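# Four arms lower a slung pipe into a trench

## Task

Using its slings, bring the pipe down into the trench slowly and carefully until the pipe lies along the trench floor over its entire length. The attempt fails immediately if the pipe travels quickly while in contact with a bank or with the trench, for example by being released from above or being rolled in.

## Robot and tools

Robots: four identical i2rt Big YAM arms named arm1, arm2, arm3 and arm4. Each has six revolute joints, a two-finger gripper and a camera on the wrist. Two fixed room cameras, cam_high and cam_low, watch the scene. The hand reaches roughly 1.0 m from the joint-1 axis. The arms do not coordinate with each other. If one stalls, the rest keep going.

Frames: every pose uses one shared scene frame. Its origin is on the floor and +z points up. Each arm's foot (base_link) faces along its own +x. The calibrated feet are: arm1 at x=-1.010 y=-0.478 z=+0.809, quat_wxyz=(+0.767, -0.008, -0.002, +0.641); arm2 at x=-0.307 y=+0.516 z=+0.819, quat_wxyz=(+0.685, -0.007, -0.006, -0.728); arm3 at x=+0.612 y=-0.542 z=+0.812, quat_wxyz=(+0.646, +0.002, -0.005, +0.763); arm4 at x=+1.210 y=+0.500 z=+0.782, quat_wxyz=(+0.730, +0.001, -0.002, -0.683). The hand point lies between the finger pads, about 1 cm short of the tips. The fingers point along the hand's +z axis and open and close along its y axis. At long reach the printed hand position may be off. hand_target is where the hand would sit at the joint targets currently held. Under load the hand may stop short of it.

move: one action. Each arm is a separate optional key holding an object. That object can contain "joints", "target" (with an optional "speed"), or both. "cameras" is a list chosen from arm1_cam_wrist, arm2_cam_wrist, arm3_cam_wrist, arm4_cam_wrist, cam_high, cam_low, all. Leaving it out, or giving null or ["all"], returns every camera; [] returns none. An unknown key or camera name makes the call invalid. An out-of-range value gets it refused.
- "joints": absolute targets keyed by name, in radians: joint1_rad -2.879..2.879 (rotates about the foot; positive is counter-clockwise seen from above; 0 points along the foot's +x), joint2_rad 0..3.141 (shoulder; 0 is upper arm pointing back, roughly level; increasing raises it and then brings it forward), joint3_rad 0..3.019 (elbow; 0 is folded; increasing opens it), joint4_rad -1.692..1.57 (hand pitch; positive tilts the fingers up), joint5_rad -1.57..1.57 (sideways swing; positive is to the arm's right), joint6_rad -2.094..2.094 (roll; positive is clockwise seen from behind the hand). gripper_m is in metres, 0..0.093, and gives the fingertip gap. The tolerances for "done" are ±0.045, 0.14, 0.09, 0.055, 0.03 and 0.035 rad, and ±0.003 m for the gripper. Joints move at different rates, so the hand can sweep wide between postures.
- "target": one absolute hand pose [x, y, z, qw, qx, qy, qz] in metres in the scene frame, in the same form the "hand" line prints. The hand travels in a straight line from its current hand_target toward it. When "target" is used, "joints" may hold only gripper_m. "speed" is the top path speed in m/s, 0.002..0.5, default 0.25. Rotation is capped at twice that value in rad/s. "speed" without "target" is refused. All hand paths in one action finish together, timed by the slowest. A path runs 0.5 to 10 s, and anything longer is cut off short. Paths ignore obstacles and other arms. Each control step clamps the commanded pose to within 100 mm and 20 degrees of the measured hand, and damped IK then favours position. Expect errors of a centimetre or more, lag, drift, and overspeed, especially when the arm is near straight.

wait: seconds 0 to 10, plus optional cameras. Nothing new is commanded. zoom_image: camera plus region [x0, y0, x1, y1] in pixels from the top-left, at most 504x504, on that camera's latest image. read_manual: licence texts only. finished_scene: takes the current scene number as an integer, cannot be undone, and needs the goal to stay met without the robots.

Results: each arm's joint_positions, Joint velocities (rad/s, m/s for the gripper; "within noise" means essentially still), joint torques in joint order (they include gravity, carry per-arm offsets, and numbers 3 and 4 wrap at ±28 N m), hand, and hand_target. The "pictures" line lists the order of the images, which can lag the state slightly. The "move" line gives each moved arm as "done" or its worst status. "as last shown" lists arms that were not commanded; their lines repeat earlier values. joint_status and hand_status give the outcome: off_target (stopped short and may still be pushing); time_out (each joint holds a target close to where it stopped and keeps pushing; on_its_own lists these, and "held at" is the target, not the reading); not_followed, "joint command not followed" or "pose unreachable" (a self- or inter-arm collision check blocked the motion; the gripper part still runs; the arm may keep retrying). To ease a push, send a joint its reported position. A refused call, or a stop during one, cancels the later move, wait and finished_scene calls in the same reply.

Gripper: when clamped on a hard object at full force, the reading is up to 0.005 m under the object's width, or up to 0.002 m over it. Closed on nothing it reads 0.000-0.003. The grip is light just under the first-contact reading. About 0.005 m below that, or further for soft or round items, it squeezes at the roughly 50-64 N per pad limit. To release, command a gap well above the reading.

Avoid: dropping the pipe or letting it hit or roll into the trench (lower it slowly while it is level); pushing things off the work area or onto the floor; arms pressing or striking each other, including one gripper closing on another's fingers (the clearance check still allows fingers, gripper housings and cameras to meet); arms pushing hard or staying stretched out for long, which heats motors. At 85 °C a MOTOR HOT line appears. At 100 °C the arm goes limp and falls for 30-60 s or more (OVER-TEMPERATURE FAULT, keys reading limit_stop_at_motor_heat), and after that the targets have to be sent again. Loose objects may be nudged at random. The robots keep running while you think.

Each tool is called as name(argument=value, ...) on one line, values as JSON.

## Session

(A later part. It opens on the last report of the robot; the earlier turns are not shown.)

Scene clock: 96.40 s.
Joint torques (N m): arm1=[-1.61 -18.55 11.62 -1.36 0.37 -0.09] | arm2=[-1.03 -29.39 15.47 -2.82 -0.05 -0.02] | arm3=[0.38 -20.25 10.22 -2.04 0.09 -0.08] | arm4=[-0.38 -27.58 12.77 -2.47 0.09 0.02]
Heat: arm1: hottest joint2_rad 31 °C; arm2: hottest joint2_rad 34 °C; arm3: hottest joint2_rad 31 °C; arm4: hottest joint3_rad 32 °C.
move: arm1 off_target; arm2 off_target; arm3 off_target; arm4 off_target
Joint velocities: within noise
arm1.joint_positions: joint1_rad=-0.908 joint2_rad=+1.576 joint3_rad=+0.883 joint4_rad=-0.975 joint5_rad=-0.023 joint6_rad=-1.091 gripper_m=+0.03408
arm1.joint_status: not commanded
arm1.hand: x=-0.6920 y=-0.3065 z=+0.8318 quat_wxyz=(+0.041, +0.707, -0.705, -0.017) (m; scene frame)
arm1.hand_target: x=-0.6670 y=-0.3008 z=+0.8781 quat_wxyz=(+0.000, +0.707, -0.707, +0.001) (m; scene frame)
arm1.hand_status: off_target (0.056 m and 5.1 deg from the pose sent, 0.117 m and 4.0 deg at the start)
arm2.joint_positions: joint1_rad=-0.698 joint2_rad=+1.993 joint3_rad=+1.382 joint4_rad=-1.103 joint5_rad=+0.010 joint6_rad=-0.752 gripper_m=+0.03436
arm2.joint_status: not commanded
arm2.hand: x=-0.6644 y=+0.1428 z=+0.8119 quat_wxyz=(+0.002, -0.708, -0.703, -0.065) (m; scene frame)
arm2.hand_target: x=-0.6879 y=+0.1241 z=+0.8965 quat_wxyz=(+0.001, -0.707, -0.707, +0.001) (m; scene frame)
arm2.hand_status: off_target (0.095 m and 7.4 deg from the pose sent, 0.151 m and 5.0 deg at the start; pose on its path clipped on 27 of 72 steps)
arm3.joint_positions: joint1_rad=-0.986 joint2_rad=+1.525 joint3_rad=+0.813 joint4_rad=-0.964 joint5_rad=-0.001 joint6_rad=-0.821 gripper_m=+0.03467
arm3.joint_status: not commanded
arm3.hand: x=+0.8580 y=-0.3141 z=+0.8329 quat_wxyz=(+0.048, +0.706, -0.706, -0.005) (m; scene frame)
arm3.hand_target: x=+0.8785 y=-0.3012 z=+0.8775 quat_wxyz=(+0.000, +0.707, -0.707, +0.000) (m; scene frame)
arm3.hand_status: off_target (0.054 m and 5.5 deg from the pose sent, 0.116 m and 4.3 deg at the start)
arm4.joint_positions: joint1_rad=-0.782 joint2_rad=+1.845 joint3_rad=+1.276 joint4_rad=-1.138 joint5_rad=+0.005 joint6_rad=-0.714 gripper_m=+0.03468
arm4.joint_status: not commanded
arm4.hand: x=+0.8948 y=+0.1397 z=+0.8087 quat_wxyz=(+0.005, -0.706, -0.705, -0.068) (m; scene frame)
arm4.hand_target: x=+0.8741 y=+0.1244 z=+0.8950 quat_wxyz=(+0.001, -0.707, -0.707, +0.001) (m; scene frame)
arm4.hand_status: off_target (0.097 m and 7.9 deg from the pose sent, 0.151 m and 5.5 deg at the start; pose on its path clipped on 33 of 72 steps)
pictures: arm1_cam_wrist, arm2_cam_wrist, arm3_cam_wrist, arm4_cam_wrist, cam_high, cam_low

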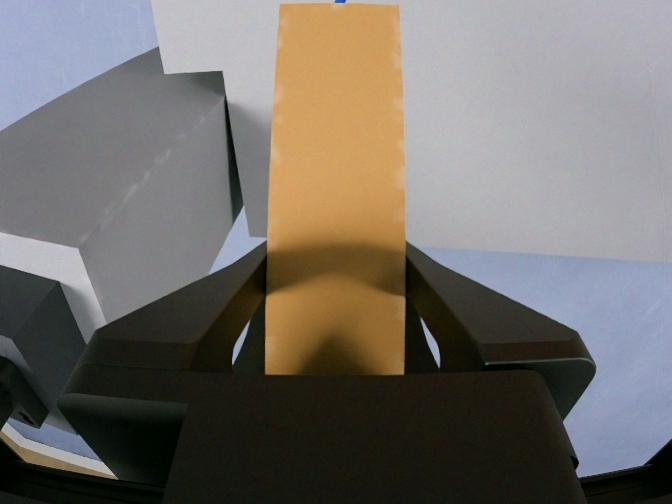

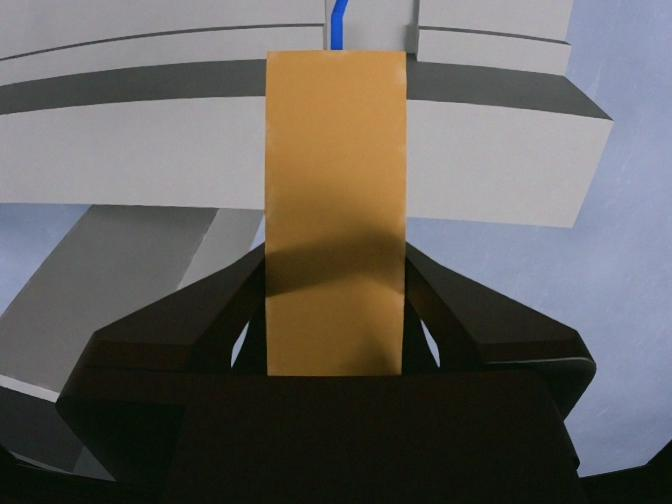

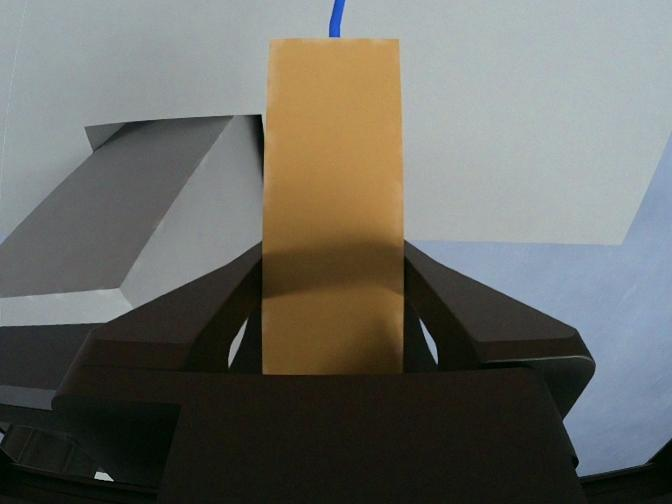

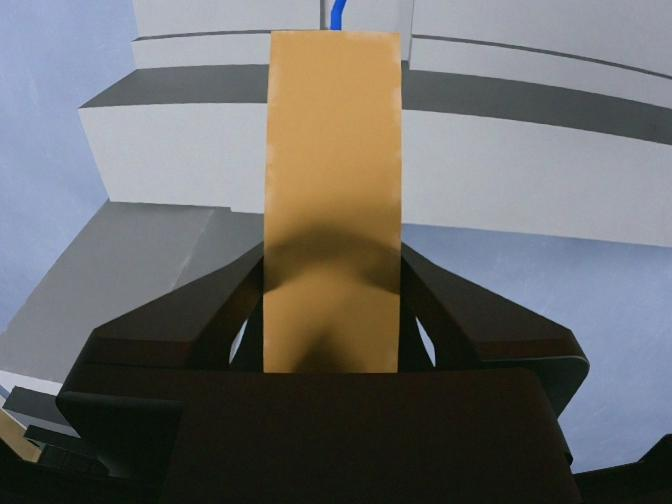

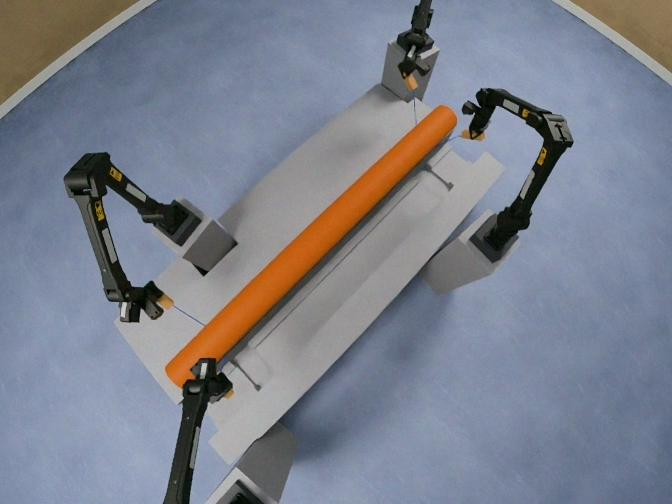

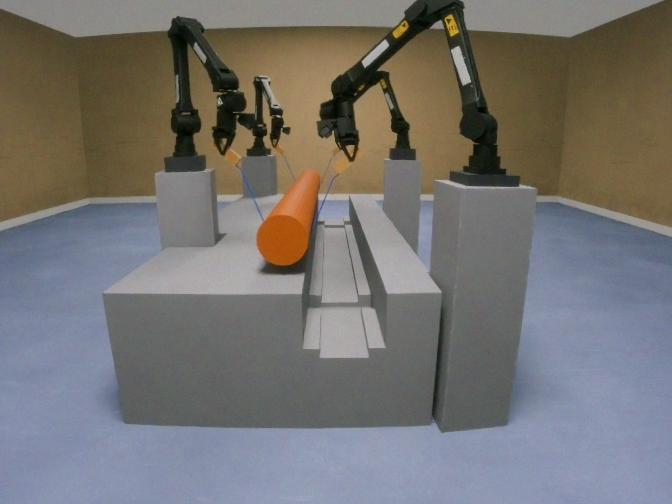

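move(arm1={"target":[-0.665,-0.12,0.9,0,0.7071,-0.7071,0],"speed":0.1}, arm2={"target":[-0.692,0.30,0.89,0,0.7071,0.7071,0],"speed":0.1}, arm3={"target":[0.88,-0.12,0.9,0,0.7071,-0.7071,0],"speed":0.1}, arm4={"target":[0.87,0.30,0.89,0,0.7071,0.7071,0],"speed":0.1})

Scene clock: 103.37 s.
Joint torques (N m): arm1=[-1.9 -20.66 13.23 -1.42 0.12 -0.02] | arm2=[-2.96 -23.3 10.24 -1.5 0.08 -0.1] | arm3=[0.32 -27.16 11.52 -2.03 -0.03 -0.03] | arm4=[-1.55 -20.84 8.66 -0.9 0.36 -0.17]
Heat: arm1: hottest joint2_rad 32 °C; arm2: hottest joint2_rad 35 °C; arm3: hottest joint2_rad 31 °C; arm4: hottest joint3_rad 33 °C.
move: arm1 off_target; arm2 off_target; arm3 off_target; arm4 off_target
Joint velocities: within noise
arm1.joint_positions: joint1_rad=-0.579 joint2_rad=+1.780 joint3_rad=+1.217 joint4_rad=-1.094 joint5_rad=-0.019 joint6_rad=-0.770 gripper_m=+0.03408
arm1.joint_status: not commanded
arm1.hand: x=-0.6909 y=-0.1349 z=+0.8483 quat_wxyz=(+0.041, +0.711, -0.702, -0.001) (m; scene frame)
arm1.hand_target: x=-0.6672 y=-0.1223 z=+0.8994 quat_wxyz=(-0.001, +0.707, -0.707, +0.000) (m; scene frame)
arm1.hand_status: off_target (0.060 m and 4.8 deg from the pose sent, 0.200 m and 5.1 deg at the start)
arm2.joint_positions: joint1_rad=-0.957 joint2_rad=+1.728 joint3_rad=+1.079 joint4_rad=-1.028 joint5_rad=+0.010 joint6_rad=-1.028 gripper_m=+0.03436
arm2.joint_status: not commanded
arm2.hand: x=-0.6708 y=+0.2946 z=+0.8423 quat_wxyz=(-0.013, -0.703, -0.710, -0.046) (m; scene frame)
arm2.hand_target: x=-0.6904 y=+0.3004 z=+0.8876 quat_wxyz=(+0.001, -0.707, -0.707, -0.001) (m; scene frame)
arm2.hand_status: off_target (0.053 m and 5.6 deg from the pose sent, 0.178 m and 7.5 deg at the start)
arm3.joint_positions: joint1_rad=-0.717 joint2_rad=+1.826 joint3_rad=+1.235 joint4_rad=-1.093 joint5_rad=+0.000 joint6_rad=-0.558 gripper_m=+0.03467
arm3.joint_status: not commanded
arm3.hand: x=+0.8600 y=-0.1407 z=+0.8392 quat_wxyz=(+0.051, +0.709, -0.704, +0.011) (m; scene frame)
arm3.hand_target: x=+0.8781 y=-0.1229 z=+0.8986 quat_wxyz=(-0.001, +0.707, -0.707, +0.000) (m; scene frame)
arm3.hand_status: off_target (0.067 m and 5.9 deg from the pose sent, 0.206 m and 5.5 deg at the start)
arm4.joint_positions: joint1_rad=-1.072 joint2_rad=+1.560 joint3_rad=+0.988 joint4_rad=-1.102 joint5_rad=-0.001 joint6_rad=-1.003 gripper_m=+0.03468
arm4.joint_status: not commanded
arm4.hand: x=+0.8869 y=+0.2958 z=+0.8399 quat_wxyz=(-0.014, -0.707, -0.705, -0.051) (m; scene frame)
arm4.hand_target: x=+0.8716 y=+0.3003 z=+0.8868 quat_wxyz=(+0.001, -0.707, -0.707, -0.001) (m; scene frame)
arm4.hand_status: off_target (0.053 m and 6.0 deg from the pose sent, 0.181 m and 7.9 deg at the start)
pictures: arm1_cam_wrist, arm2_cam_wrist, arm3_cam_wrist, arm4_cam_wrist, cam_high, cam_low

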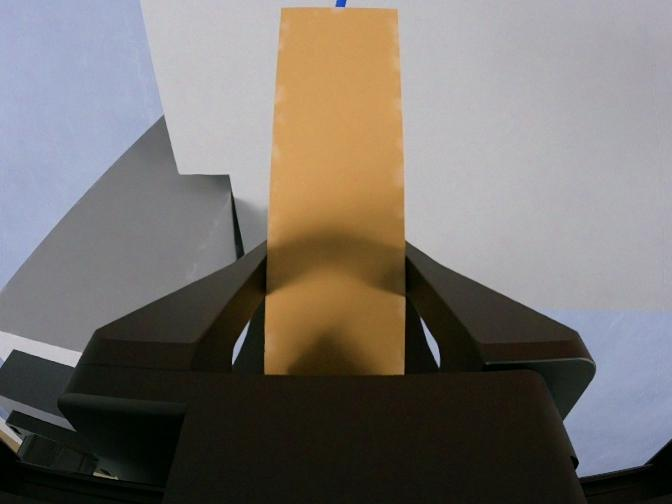

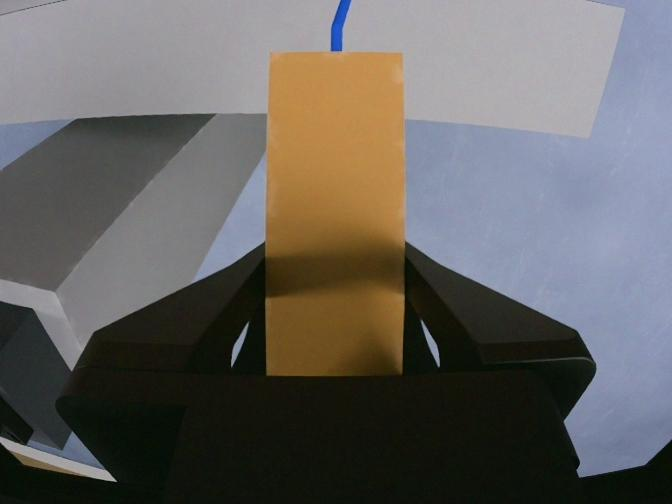

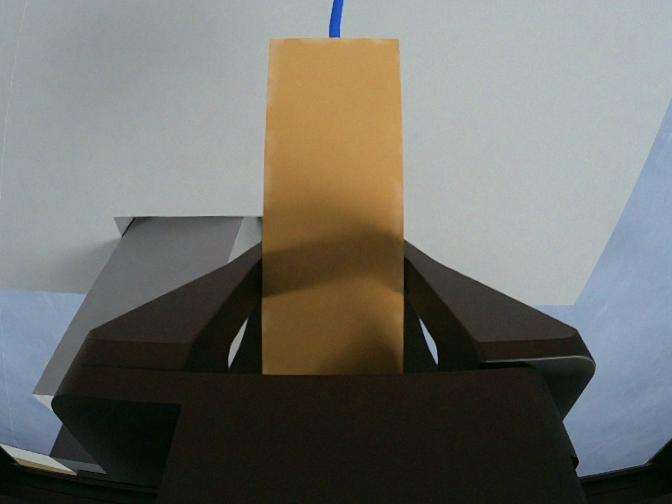

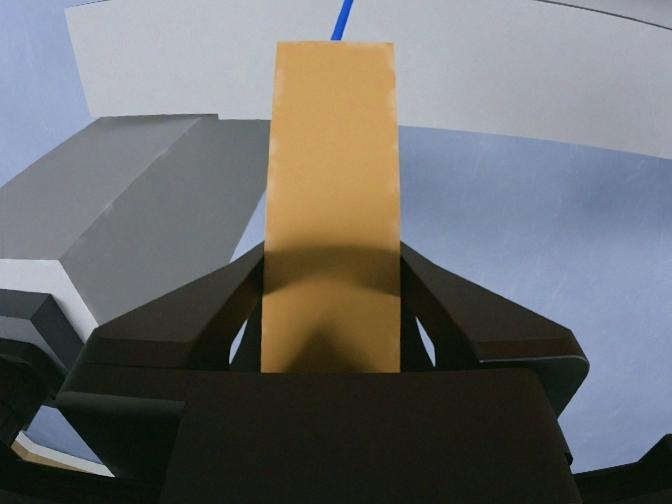

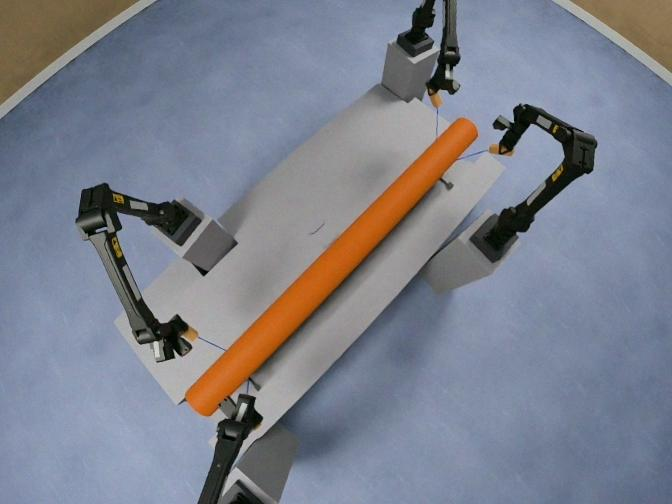

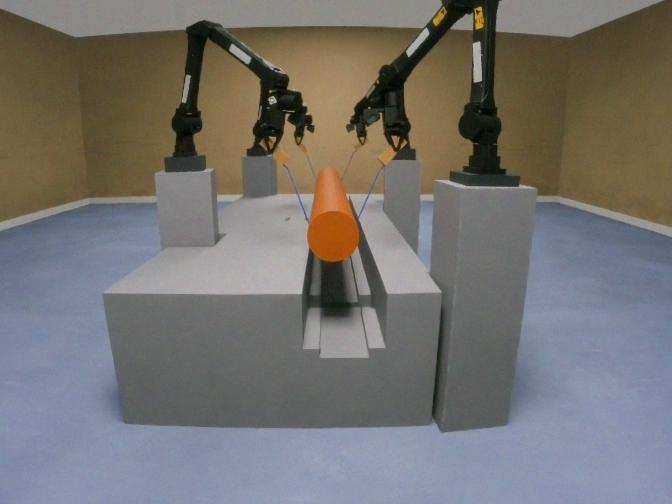

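move(arm1={"target":[-0.665,-0.07,0.80,0,0.7071,-0.7071,0],"speed":0.1}, arm2={"target":[-0.69,0.29,0.79,0,0.7071,0.7071,0],"speed":0.1}, arm3={"target":[0.88,-0.07,0.80,0,0.7071,-0.7071,0],"speed":0.1}, arm4={"target":[0.87,0.29,0.79,0,0.7071,0.7071,0],"speed":0.1})

Scene clock: 109.00 s.
Joint torques (N m): arm1=[-1.03 -23.59 11.25 -0.5 0.02 -0.04] | arm2=[-1.73 -22.01 8.09 -0.99 -0.07 0.06] | arm3=[0.97 -30.27 9.83 -1.07 -0.07 -0.03] | arm4=[-0.26 -19.31 6.76 -0.58 0.1 0.02]
Heat: arm1: hottest joint3_rad 35 °C; arm2: hottest joint2_rad 35 °C; arm3: hottest joint2_rad 33 °C; arm4: hottest joint3_rad 33 °C.
move: arm1 off_target; arm2 off_target; arm3 off_target; arm4 off_target
Joint velocities: within noise
arm1.joint_positions: joint1_rad=-0.520 joint2_rad=+2.001 joint3_rad=+1.246 joint4_rad=-0.928 joint5_rad=-0.018 joint6_rad=-0.701 gripper_m=+0.03408
arm1.joint_status: not commanded
arm1.hand: x=-0.6951 y=-0.1001 z=+0.7499 quat_wxyz=(+0.055, +0.706, -0.706, +0.004) (m; scene frame)
arm1.hand_target: x=-0.6672 y=-0.0727 z=+0.8005 quat_wxyz=(+0.000, +0.707, -0.707, +0.000) (m; scene frame)
arm1.hand_status: off_target (0.066 m and 6.3 deg from the pose sent, 0.085 m and 4.8 deg at the start)
arm2.joint_positions: joint1_rad=-0.957 joint2_rad=+1.879 joint3_rad=+1.003 joint4_rad=-0.780 joint5_rad=+0.012 joint6_rad=-1.026 gripper_m=+0.03436
arm2.joint_status: not commanded
arm2.hand: x=-0.6703 y=+0.2941 z=+0.7563 quat_wxyz=(-0.009, -0.704, -0.710, -0.036) (m; scene frame)
arm2.hand_target: x=-0.6892 y=+0.2904 z=+0.7889 quat_wxyz=(+0.000, -0.707, -0.707, +0.000) (m; scene frame)
arm2.hand_status: off_target (0.039 m and 4.3 deg from the pose sent, 0.056 m and 5.6 deg at the start)
arm3.joint_positions: joint1_rad=-0.677 joint2_rad=+2.061 joint3_rad=+1.286 joint4_rad=-0.933 joint5_rad=+0.000 joint6_rad=-0.511 gripper_m=+0.03467
arm3.joint_status: not commanded
arm3.hand: x=+0.8572 y=-0.1062 z=+0.7391 quat_wxyz=(+0.061, +0.706, -0.706, +0.016) (m; scene frame)
arm3.hand_target: x=+0.8781 y=-0.0733 z=+0.7996 quat_wxyz=(+0.000, +0.707, -0.707, +0.000) (m; scene frame)
arm3.hand_status: off_target (0.074 m and 7.2 deg from the pose sent, 0.083 m and 5.9 deg at the start)
arm4.joint_positions: joint1_rad=-1.072 joint2_rad=+1.704 joint3_rad=+0.886 joint4_rad=-0.832 joint5_rad=+0.003 joint6_rad=-1.003 gripper_m=+0.03468
arm4.joint_status: not commanded
arm4.hand: x=+0.8876 y=+0.2965 z=+0.7539 quat_wxyz=(-0.010, -0.707, -0.706, -0.040) (m; scene frame)
arm4.hand_target: x=+0.8708 y=+0.2905 z=+0.7884 quat_wxyz=(+0.000, -0.707, -0.707, +0.000) (m; scene frame)
arm4.hand_status: off_target (0.041 m and 4.7 deg from the pose sent, 0.053 m and 6.0 deg at the start)
pictures: arm1_cam_wrist, arm2_cam_wrist, arm3_cam_wrist, arm4_cam_wrist, cam_high, cam_low

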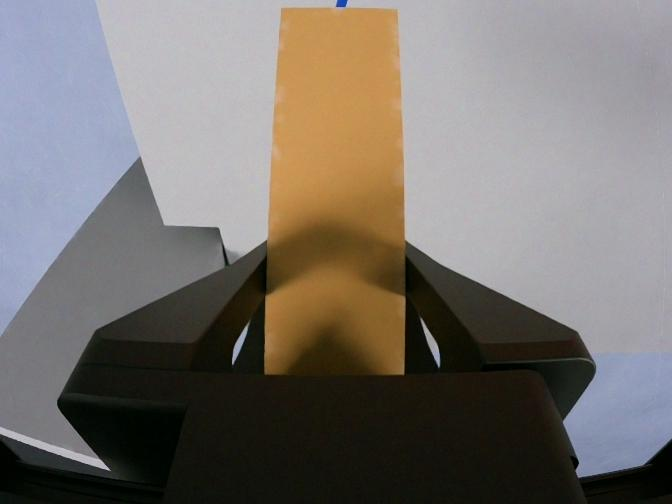

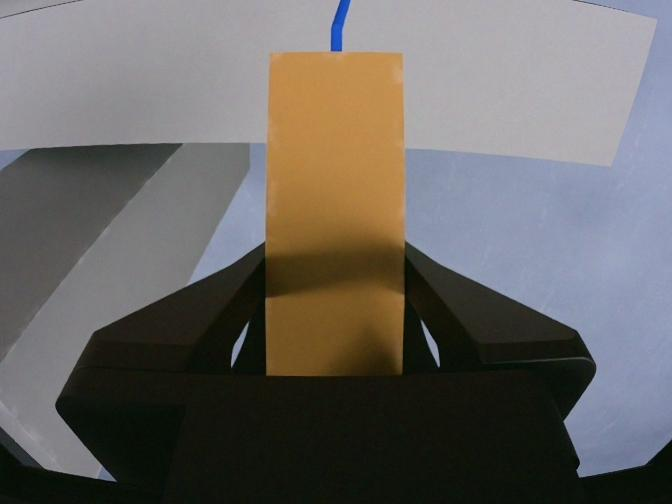

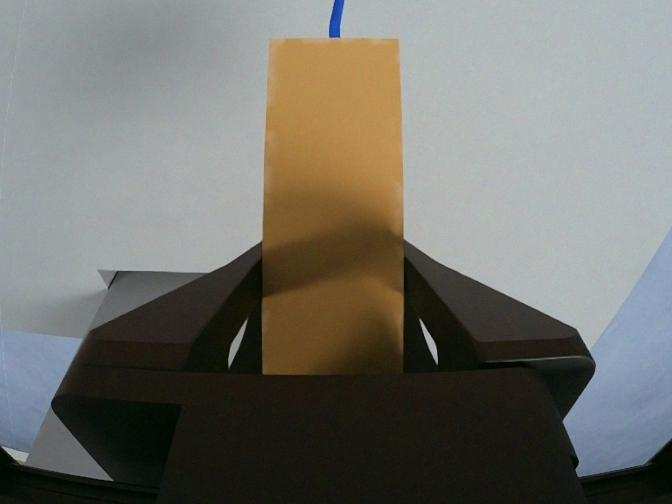

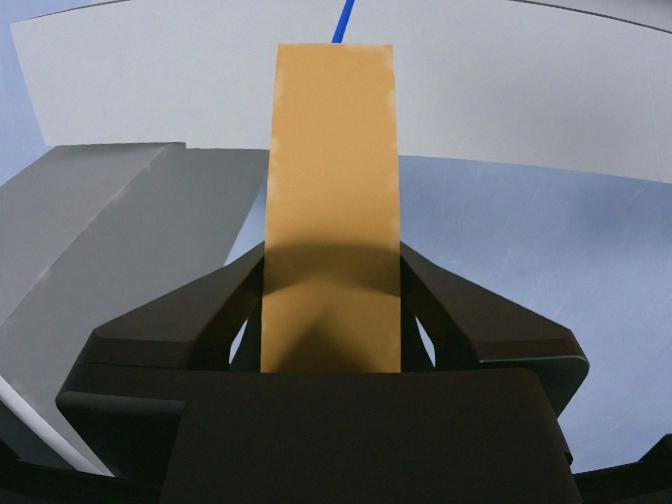

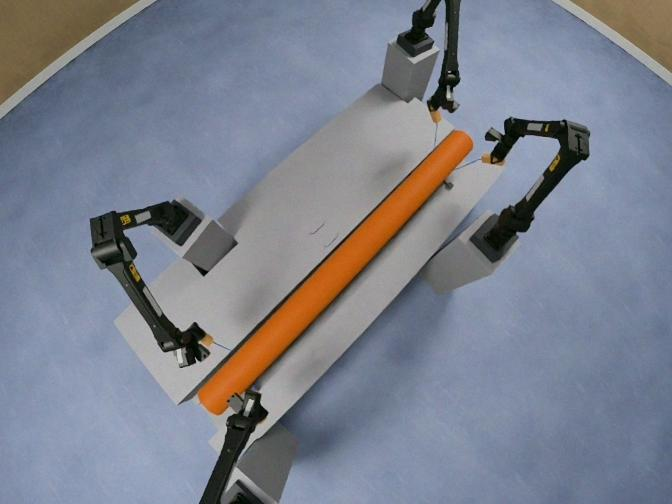

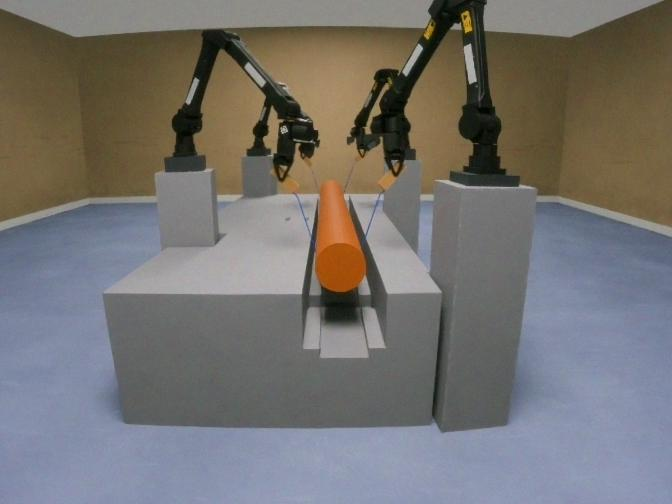

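move(arm1={"target":[-0.665,-0.065,0.68,0,0.7071,-0.7071,0],"speed":0.07}, arm2={"target":[-0.69,0.295,0.67,0,0.7071,0.7071,0],"speed":0.07}, arm3={"target":[0.88,-0.065,0.68,0,0.7071,-0.7071,0],"speed":0.07}, arm4={"target":[0.87,0.295,0.67,0,0.7071,0.7071,0],"speed":0.07})

Scene clock: 113.77 s.
Joint torques (N m): arm1=[-1.2 -24.23 8.28 -0.13 0.03 -0.03] | arm2=[-2.61 -22.18 5.15 -0.84 -0.16 -0.07] | arm3=[1.14 -30.27 7.25 -0.85 -0.1 -0.01] | arm4=[-1.08 -20.19 3.47 -0.38 0.1 -0.11]
Heat: arm1: hottest joint3_rad 35 °C; arm2: hottest joint2_rad 35 °C; arm3: hottest joint2_rad 34 °C; arm4: hottest joint3_rad 33 °C.
move: arm1 off_target; arm2 off_target; arm3 off_target; arm4 off_target
Joint velocities: within noise
arm1.joint_positions: joint1_rad=-0.511 joint2_rad=+2.212 joint3_rad=+1.250 joint4_rad=-0.691 joint5_rad=-0.017 joint6_rad=-0.694 gripper_m=+0.03408
arm1.joint_status: not commanded
arm1.hand: x=-0.6912 y=-0.0915 z=+0.6447 quat_wxyz=(+0.040, +0.708, -0.705, +0.003) (m; scene frame)
arm1.hand_target: x=-0.6660 y=-0.0663 z=+0.6805 quat_wxyz=(+0.000, +0.707, -0.707, +0.000) (m; scene frame)
arm1.hand_status: off_target (0.051 m and 4.6 deg from the pose sent, 0.084 m and 6.3 deg at the start)
arm2.joint_positions: joint1_rad=-0.957 joint2_rad=+2.136 joint3_rad=+0.982 joint4_rad=-0.488 joint5_rad=+0.015 joint6_rad=-1.027 gripper_m=+0.03436
arm2.joint_status: not commanded
arm2.hand: x=-0.6657 y=+0.2957 z=+0.6432 quat_wxyz=(-0.006, -0.703, -0.710, -0.030) (m; scene frame)
arm2.hand_target: x=-0.6895 y=+0.2954 z=+0.6691 quat_wxyz=(+0.001, -0.707, -0.707, +0.000) (m; scene frame)
arm2.hand_status: off_target (0.036 m and 3.5 deg from the pose sent, 0.089 m and 4.3 deg at the start)
arm3.joint_positions: joint1_rad=-0.675 joint2_rad=+2.268 joint3_rad=+1.292 joint4_rad=-0.702 joint5_rad=+0.001 joint6_rad=-0.508 gripper_m=+0.03467
arm3.joint_status: not commanded
arm3.hand: x=+0.8594 y=-0.1005 z=+0.6332 quat_wxyz=(+0.047, +0.706, -0.707, +0.013) (m; scene frame)
arm3.hand_target: x=+0.8789 y=-0.0669 z=+0.6798 quat_wxyz=(+0.000, +0.707, -0.707, +0.000) (m; scene frame)
arm3.hand_status: off_target (0.062 m and 5.6 deg from the pose sent, 0.076 m and 7.2 deg at the start)
arm4.joint_positions: joint1_rad=-1.072 joint2_rad=+1.976 joint3_rad=+0.840 joint4_rad=-0.495 joint5_rad=+0.003 joint6_rad=-1.003 gripper_m=+0.03468
arm4.joint_status: not commanded
arm4.hand: x=+0.8892 y=+0.2971 z=+0.6411 quat_wxyz=(-0.007, -0.708, -0.706, -0.030) (m; scene frame)
arm4.hand_target: x=+0.8706 y=+0.2952 z=+0.6683 quat_wxyz=(+0.001, -0.707, -0.707, +0.000) (m; scene frame)
arm4.hand_status: off_target (0.035 m and 3.6 deg from the pose sent, 0.086 m and 4.7 deg at the start)
pictures: arm1_cam_wrist, arm2_cam_wrist, arm3_cam_wrist, arm4_cam_wrist, cam_high, cam_low

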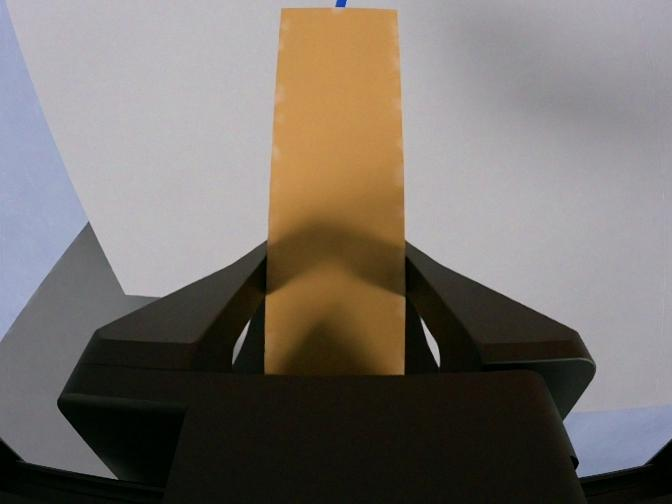

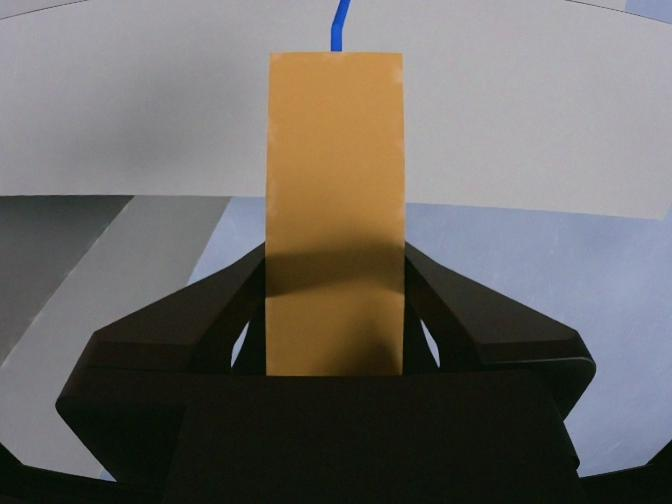

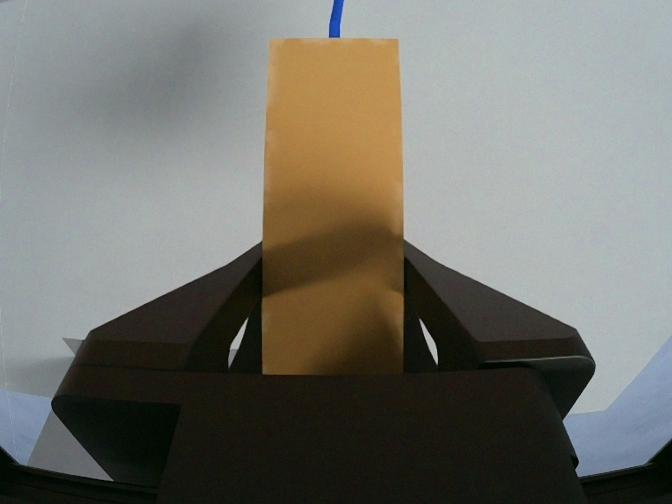

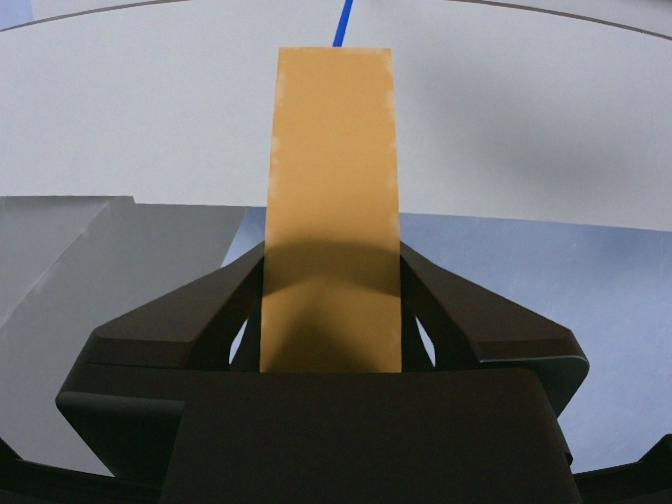

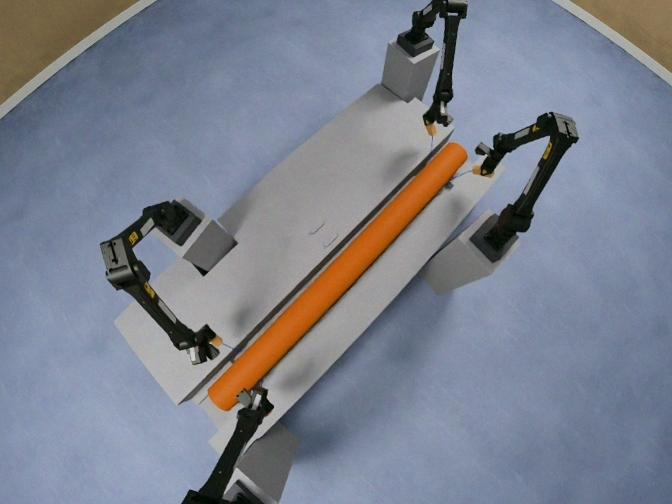

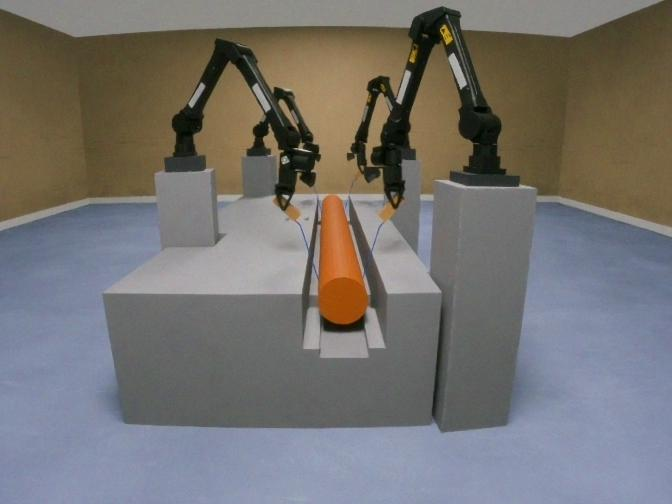

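move(arm1={"target":[-0.665,-0.075,0.575,0,0.7071,-0.7071,0],"speed":0.05}, arm2={"target":[-0.69,0.31,0.565,0,0.7071,0.7071,0],"speed":0.05}, arm3={"target":[0.88,-0.075,0.575,0,0.7071,-0.7071,0],"speed":0.05}, arm4={"target":[0.87,0.31,0.565,0,0.7071,0.7071,0],"speed":0.05})

Scene clock: 120.30 s.
Joint torques (N m): arm1=[-0.91 -18.78 6.61 0.88 0.04 -0.09] | arm2=[-1.73 -17.2 4.81 0.01 -0.2 0.02] | arm3=[0.32 -23.18 5.89 0.36 -0.09 -0.06] | arm4=[-0.32 -14.68 3.47 0.61 0.07 -0.03]
Heat: arm1: hottest joint3_rad 35 °C; arm2: hottest joint2_rad 35 °C; arm3: hottest joint2_rad 34 °C; arm4: hottest joint3_rad 33 °C.
move: arm1 off_target; arm2 off_target; arm3 off_target; arm4 off_target
Joint velocities: within noise
arm1.joint_positions: joint1_rad=-0.519 joint2_rad=+2.353 joint3_rad=+1.293 joint4_rad=-0.530 joint5_rad=-0.018 joint6_rad=-0.696 gripper_m=+0.03408
arm1.joint_status: not commanded
arm1.hand: x=-0.6760 y=-0.0809 z=+0.5819 quat_wxyz=(+0.009, +0.707, -0.708, +0.000) (m; scene frame)
arm1.hand_target: x=-0.6653 y=-0.0753 z=+0.5753 quat_wxyz=(+0.000, +0.707, -0.707, +0.000) (m; scene frame)
arm1.hand_status: off_target (0.014 m and 1.0 deg from the pose sent, 0.076 m and 4.6 deg at the start)
arm2.joint_positions: joint1_rad=-1.003 joint2_rad=+2.336 joint3_rad=+1.014 joint4_rad=-0.291 joint5_rad=+0.016 joint6_rad=-1.072 gripper_m=+0.03436
arm2.joint_status: not commanded
arm2.hand: x=-0.6732 y=+0.3123 z=+0.5644 quat_wxyz=(-0.004, -0.704, -0.710, -0.016) (m; scene frame)
arm2.hand_target: x=-0.6899 y=+0.3102 z=+0.5654 quat_wxyz=(+0.000, -0.707, -0.707, +0.000) (m; scene frame)
arm2.hand_status: off_target (0.017 m and 1.9 deg from the pose sent, 0.083 m and 3.5 deg at the start)
arm3.joint_positions: joint1_rad=-0.676 joint2_rad=+2.396 joint3_rad=+1.330 joint4_rad=-0.543 joint5_rad=+0.001 joint6_rad=-0.513 gripper_m=+0.03467
arm3.joint_status: not commanded
arm3.hand: x=+0.8677 y=-0.0857 z=+0.5744 quat_wxyz=(+0.014, +0.708, -0.706, +0.003) (m; scene frame)
arm3.hand_target: x=+0.8798 y=-0.0754 z=+0.5753 quat_wxyz=(+0.000, +0.707, -0.707, +0.000) (m; scene frame)
arm3.hand_status: off_target (0.016 m and 1.7 deg from the pose sent, 0.067 m and 5.6 deg at the start)
arm4.joint_positions: joint1_rad=-1.116 joint2_rad=+2.188 joint3_rad=+0.840 joint4_rad=-0.256 joint5_rad=+0.003 joint6_rad=-1.047 gripper_m=+0.03468
arm4.joint_status: not commanded
arm4.hand: x=+0.8873 y=+0.3151 z=+0.5626 quat_wxyz=(-0.005, -0.708, -0.706, -0.018) (m; scene frame)
arm4.hand_target: x=+0.8702 y=+0.3102 z=+0.5654 quat_wxyz=(+0.000, -0.707, -0.707, +0.000) (m; scene frame)
arm4.hand_status: off_target (0.018 m and 2.1 deg from the pose sent, 0.080 m and 3.6 deg at the start)
pictures: arm1_cam_wrist, arm2_cam_wrist, arm3_cam_wrist, arm4_cam_wrist, cam_high, cam_low

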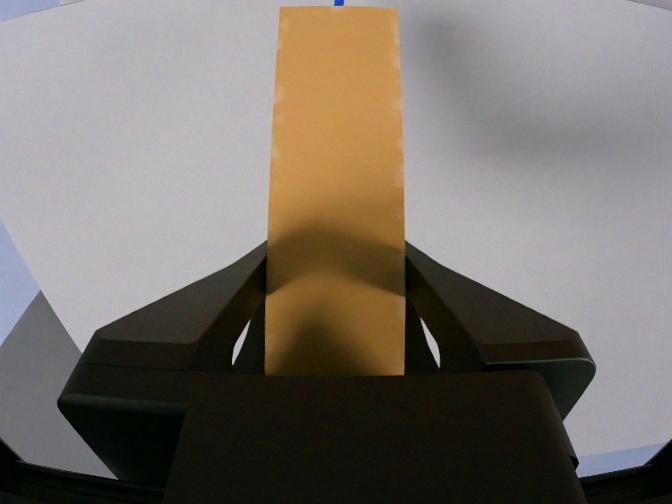

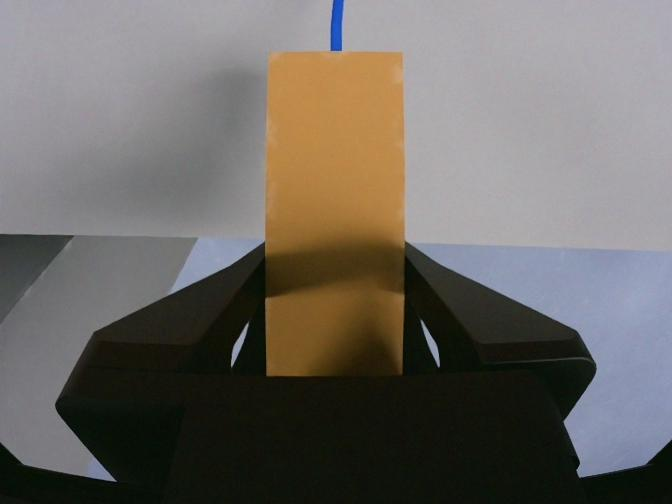

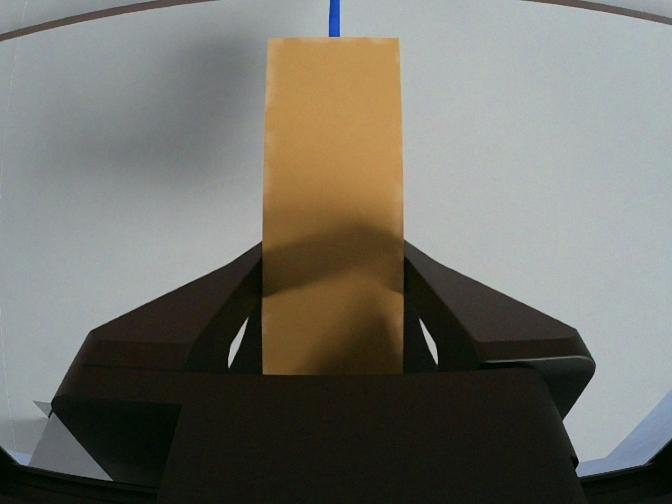

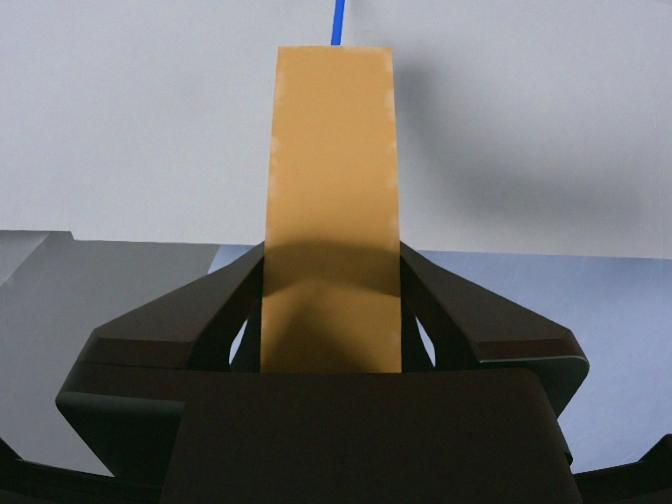

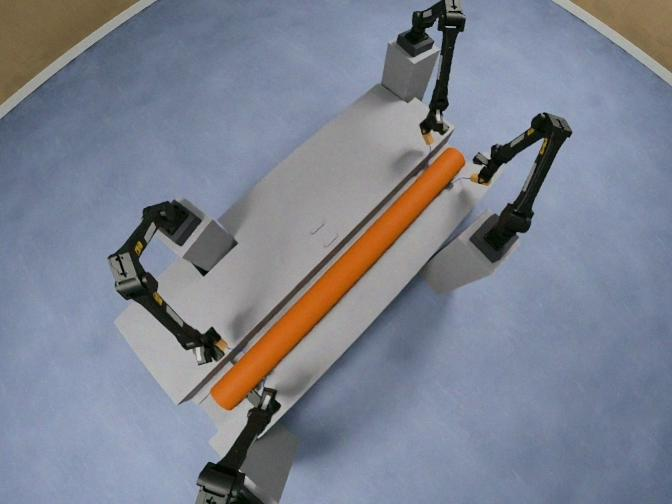

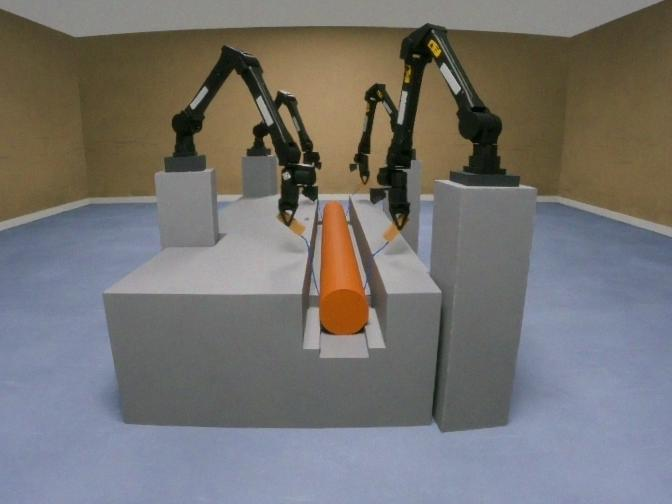

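zoom_image(camera="cam_low", region=[260, 200, 430, 370])

zoom_image(camera="cam_high", region=[180, 120, 500, 440])

Scaled by 2.965.

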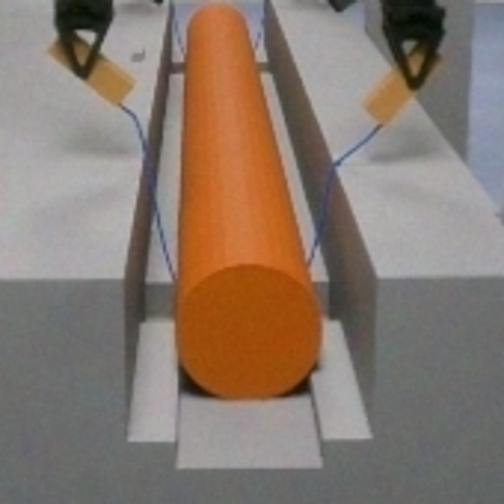

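Scaled by 1.575.

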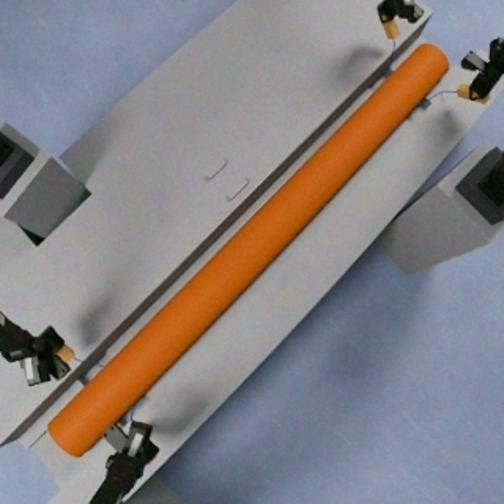

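move(arm1={"target":[-0.67,-0.13,0.49,0,0.7071,-0.7071,0],"speed":0.08}, arm2={"target":[-0.69,0.315,0.485,0,0.7071,0.7071,0],"speed":0.08}, arm3={"target":[0.878,-0.13,0.49,0,0.7071,-0.7071,0],"speed":0.08}, arm4={"target":[0.872,0.315,0.485,0,0.7071,0.7071,0],"speed":0.08})

Scene clock: 127.90 s.
Joint torques (N m): arm1=[-1.32 -14.45 3.28 1.5 0.47 0.06] | arm2=[-1.14 -13.16 5.55 0.96 0.15 0.21] | arm3=[0.09 -19.72 2.95 0.92 0.08 0.06] | arm4=[1.96 -12.57 3.73 1.44 -0.32 0.14]
Heat: arm1: hottest joint3_rad 34 °C; arm2: hottest joint2_rad 35 °C; arm3: hottest joint2_rad 34 °C; arm4: hottest joint3_rad 32 °C.
move: arm1 off_target; arm2 off_target; arm3 off_target; arm4 off_target
Joint velocities: within noise
arm1.joint_positions: joint1_rad=-0.575 joint2_rad=+2.460 joint3_rad=+1.262 joint4_rad=-0.334 joint5_rad=-0.029 joint6_rad=-0.773 gripper_m=+0.03408
arm1.joint_status: not commanded
arm1.hand: x=-0.6629 y=-0.1074 z=+0.5250 quat_wxyz=(-0.021, +0.715, -0.699, -0.007) (m; scene frame)
arm1.hand_target: x=-0.6718 y=-0.1308 z=+0.4928 quat_wxyz=(+0.000, +0.707, -0.707, +0.000) (m; scene frame)
arm1.hand_status: off_target (0.042 m and 2.8 deg from the pose sent, 0.104 m and 1.0 deg at the start)
arm2.joint_positions: joint1_rad=-1.023 joint2_rad=+2.493 joint3_rad=+1.089 joint4_rad=-0.198 joint5_rad=+0.007 joint6_rad=-1.101 gripper_m=+0.03436
arm2.joint_status: not commanded
arm2.hand: x=-0.6796 y=+0.3155 z=+0.5061 quat_wxyz=(-0.007, -0.701, -0.713, -0.009) (m; scene frame)
arm2.hand_target: x=-0.6890 y=+0.3154 z=+0.4865 quat_wxyz=(+0.000, -0.707, -0.707, +0.000) (m; scene frame)
arm2.hand_status: off_target (0.024 m and 1.7 deg from the pose sent, 0.081 m and 1.9 deg at the start)
arm3.joint_positions: joint1_rad=-0.724 joint2_rad=+2.511 joint3_rad=+1.286 joint4_rad=-0.335 joint5_rad=-0.003 joint6_rad=-0.574 gripper_m=+0.03467
arm3.joint_status: not commanded
arm3.hand: x=+0.8779 y=-0.1158 z=+0.5107 quat_wxyz=(-0.009, +0.712, -0.702, -0.005) (m; scene frame)
arm3.hand_target: x=+0.8774 y=-0.1304 z=+0.4910 quat_wxyz=(+0.000, +0.707, -0.707, +0.000) (m; scene frame)
arm3.hand_status: off_target (0.025 m and 1.5 deg from the pose sent, 0.096 m and 1.6 deg at the start)
arm4.joint_positions: joint1_rad=-1.160 joint2_rad=+2.388 joint3_rad=+0.894 joint4_rad=-0.125 joint5_rad=+0.013 joint6_rad=-1.071 gripper_m=+0.03468
arm4.joint_status: not commanded
arm4.hand: x=+0.8884 y=+0.3352 z=+0.4945 quat_wxyz=(-0.004, -0.715, -0.699, -0.026) (m; scene frame)
arm4.hand_target: x=+0.8727 y=+0.3153 z=+0.4866 quat_wxyz=(+0.000, -0.707, -0.707, +0.000) (m; scene frame)
arm4.hand_status: off_target (0.028 m and 3.2 deg from the pose sent, 0.079 m and 2.1 deg at the start)
pictures: arm1_cam_wrist, arm2_cam_wrist, arm3_cam_wrist, arm4_cam_wrist, cam_high, cam_low

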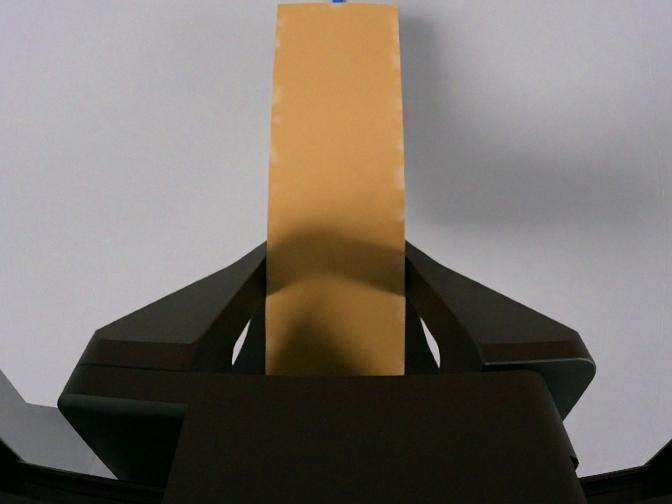

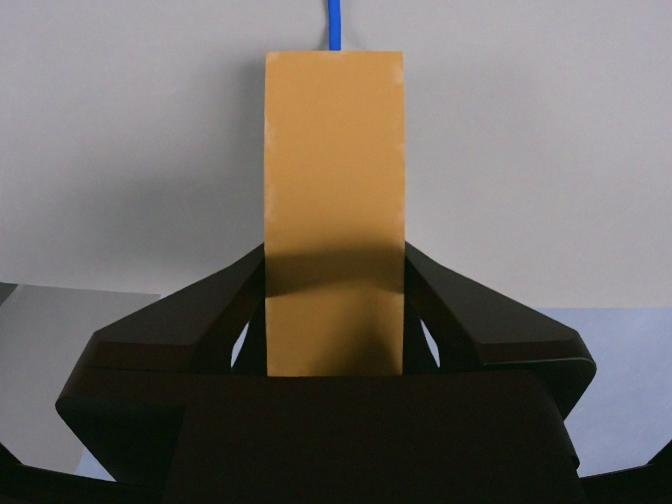

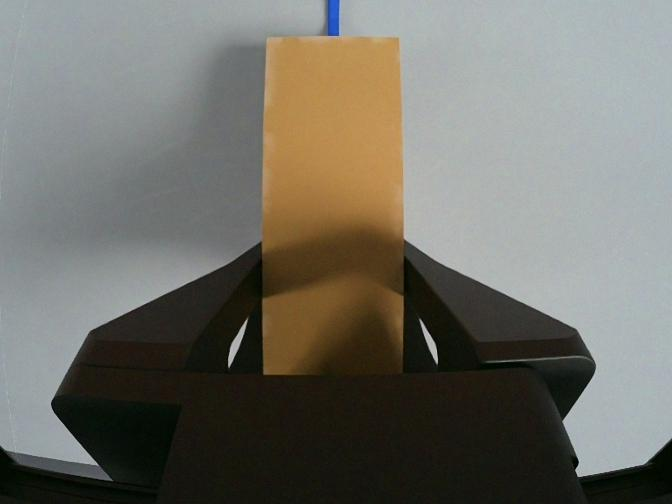

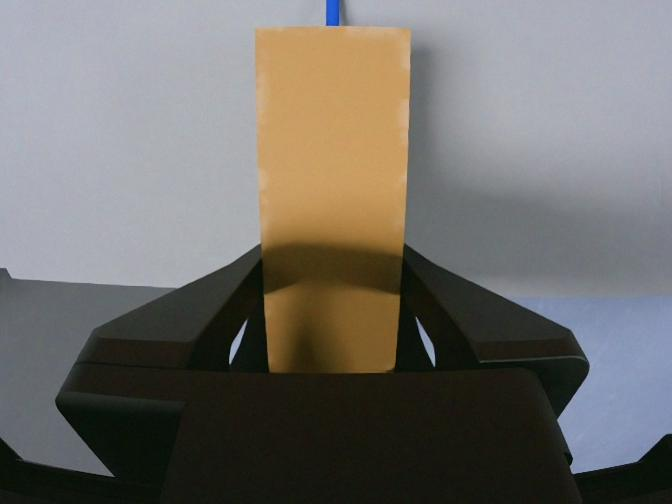

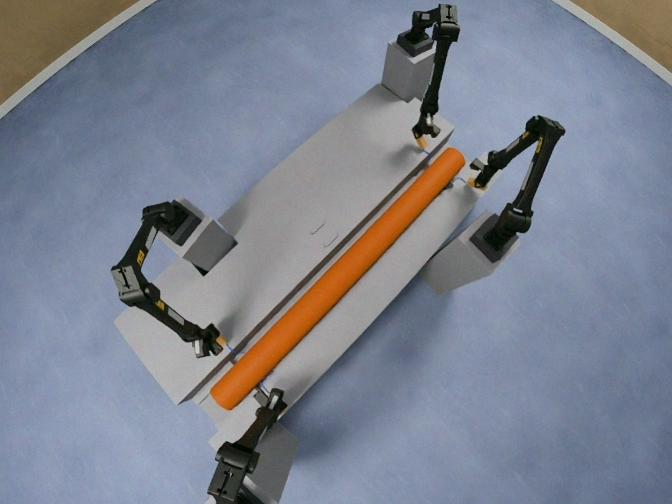

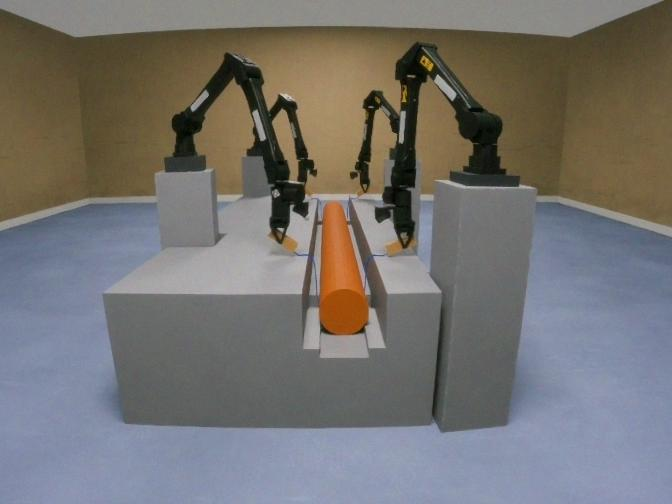

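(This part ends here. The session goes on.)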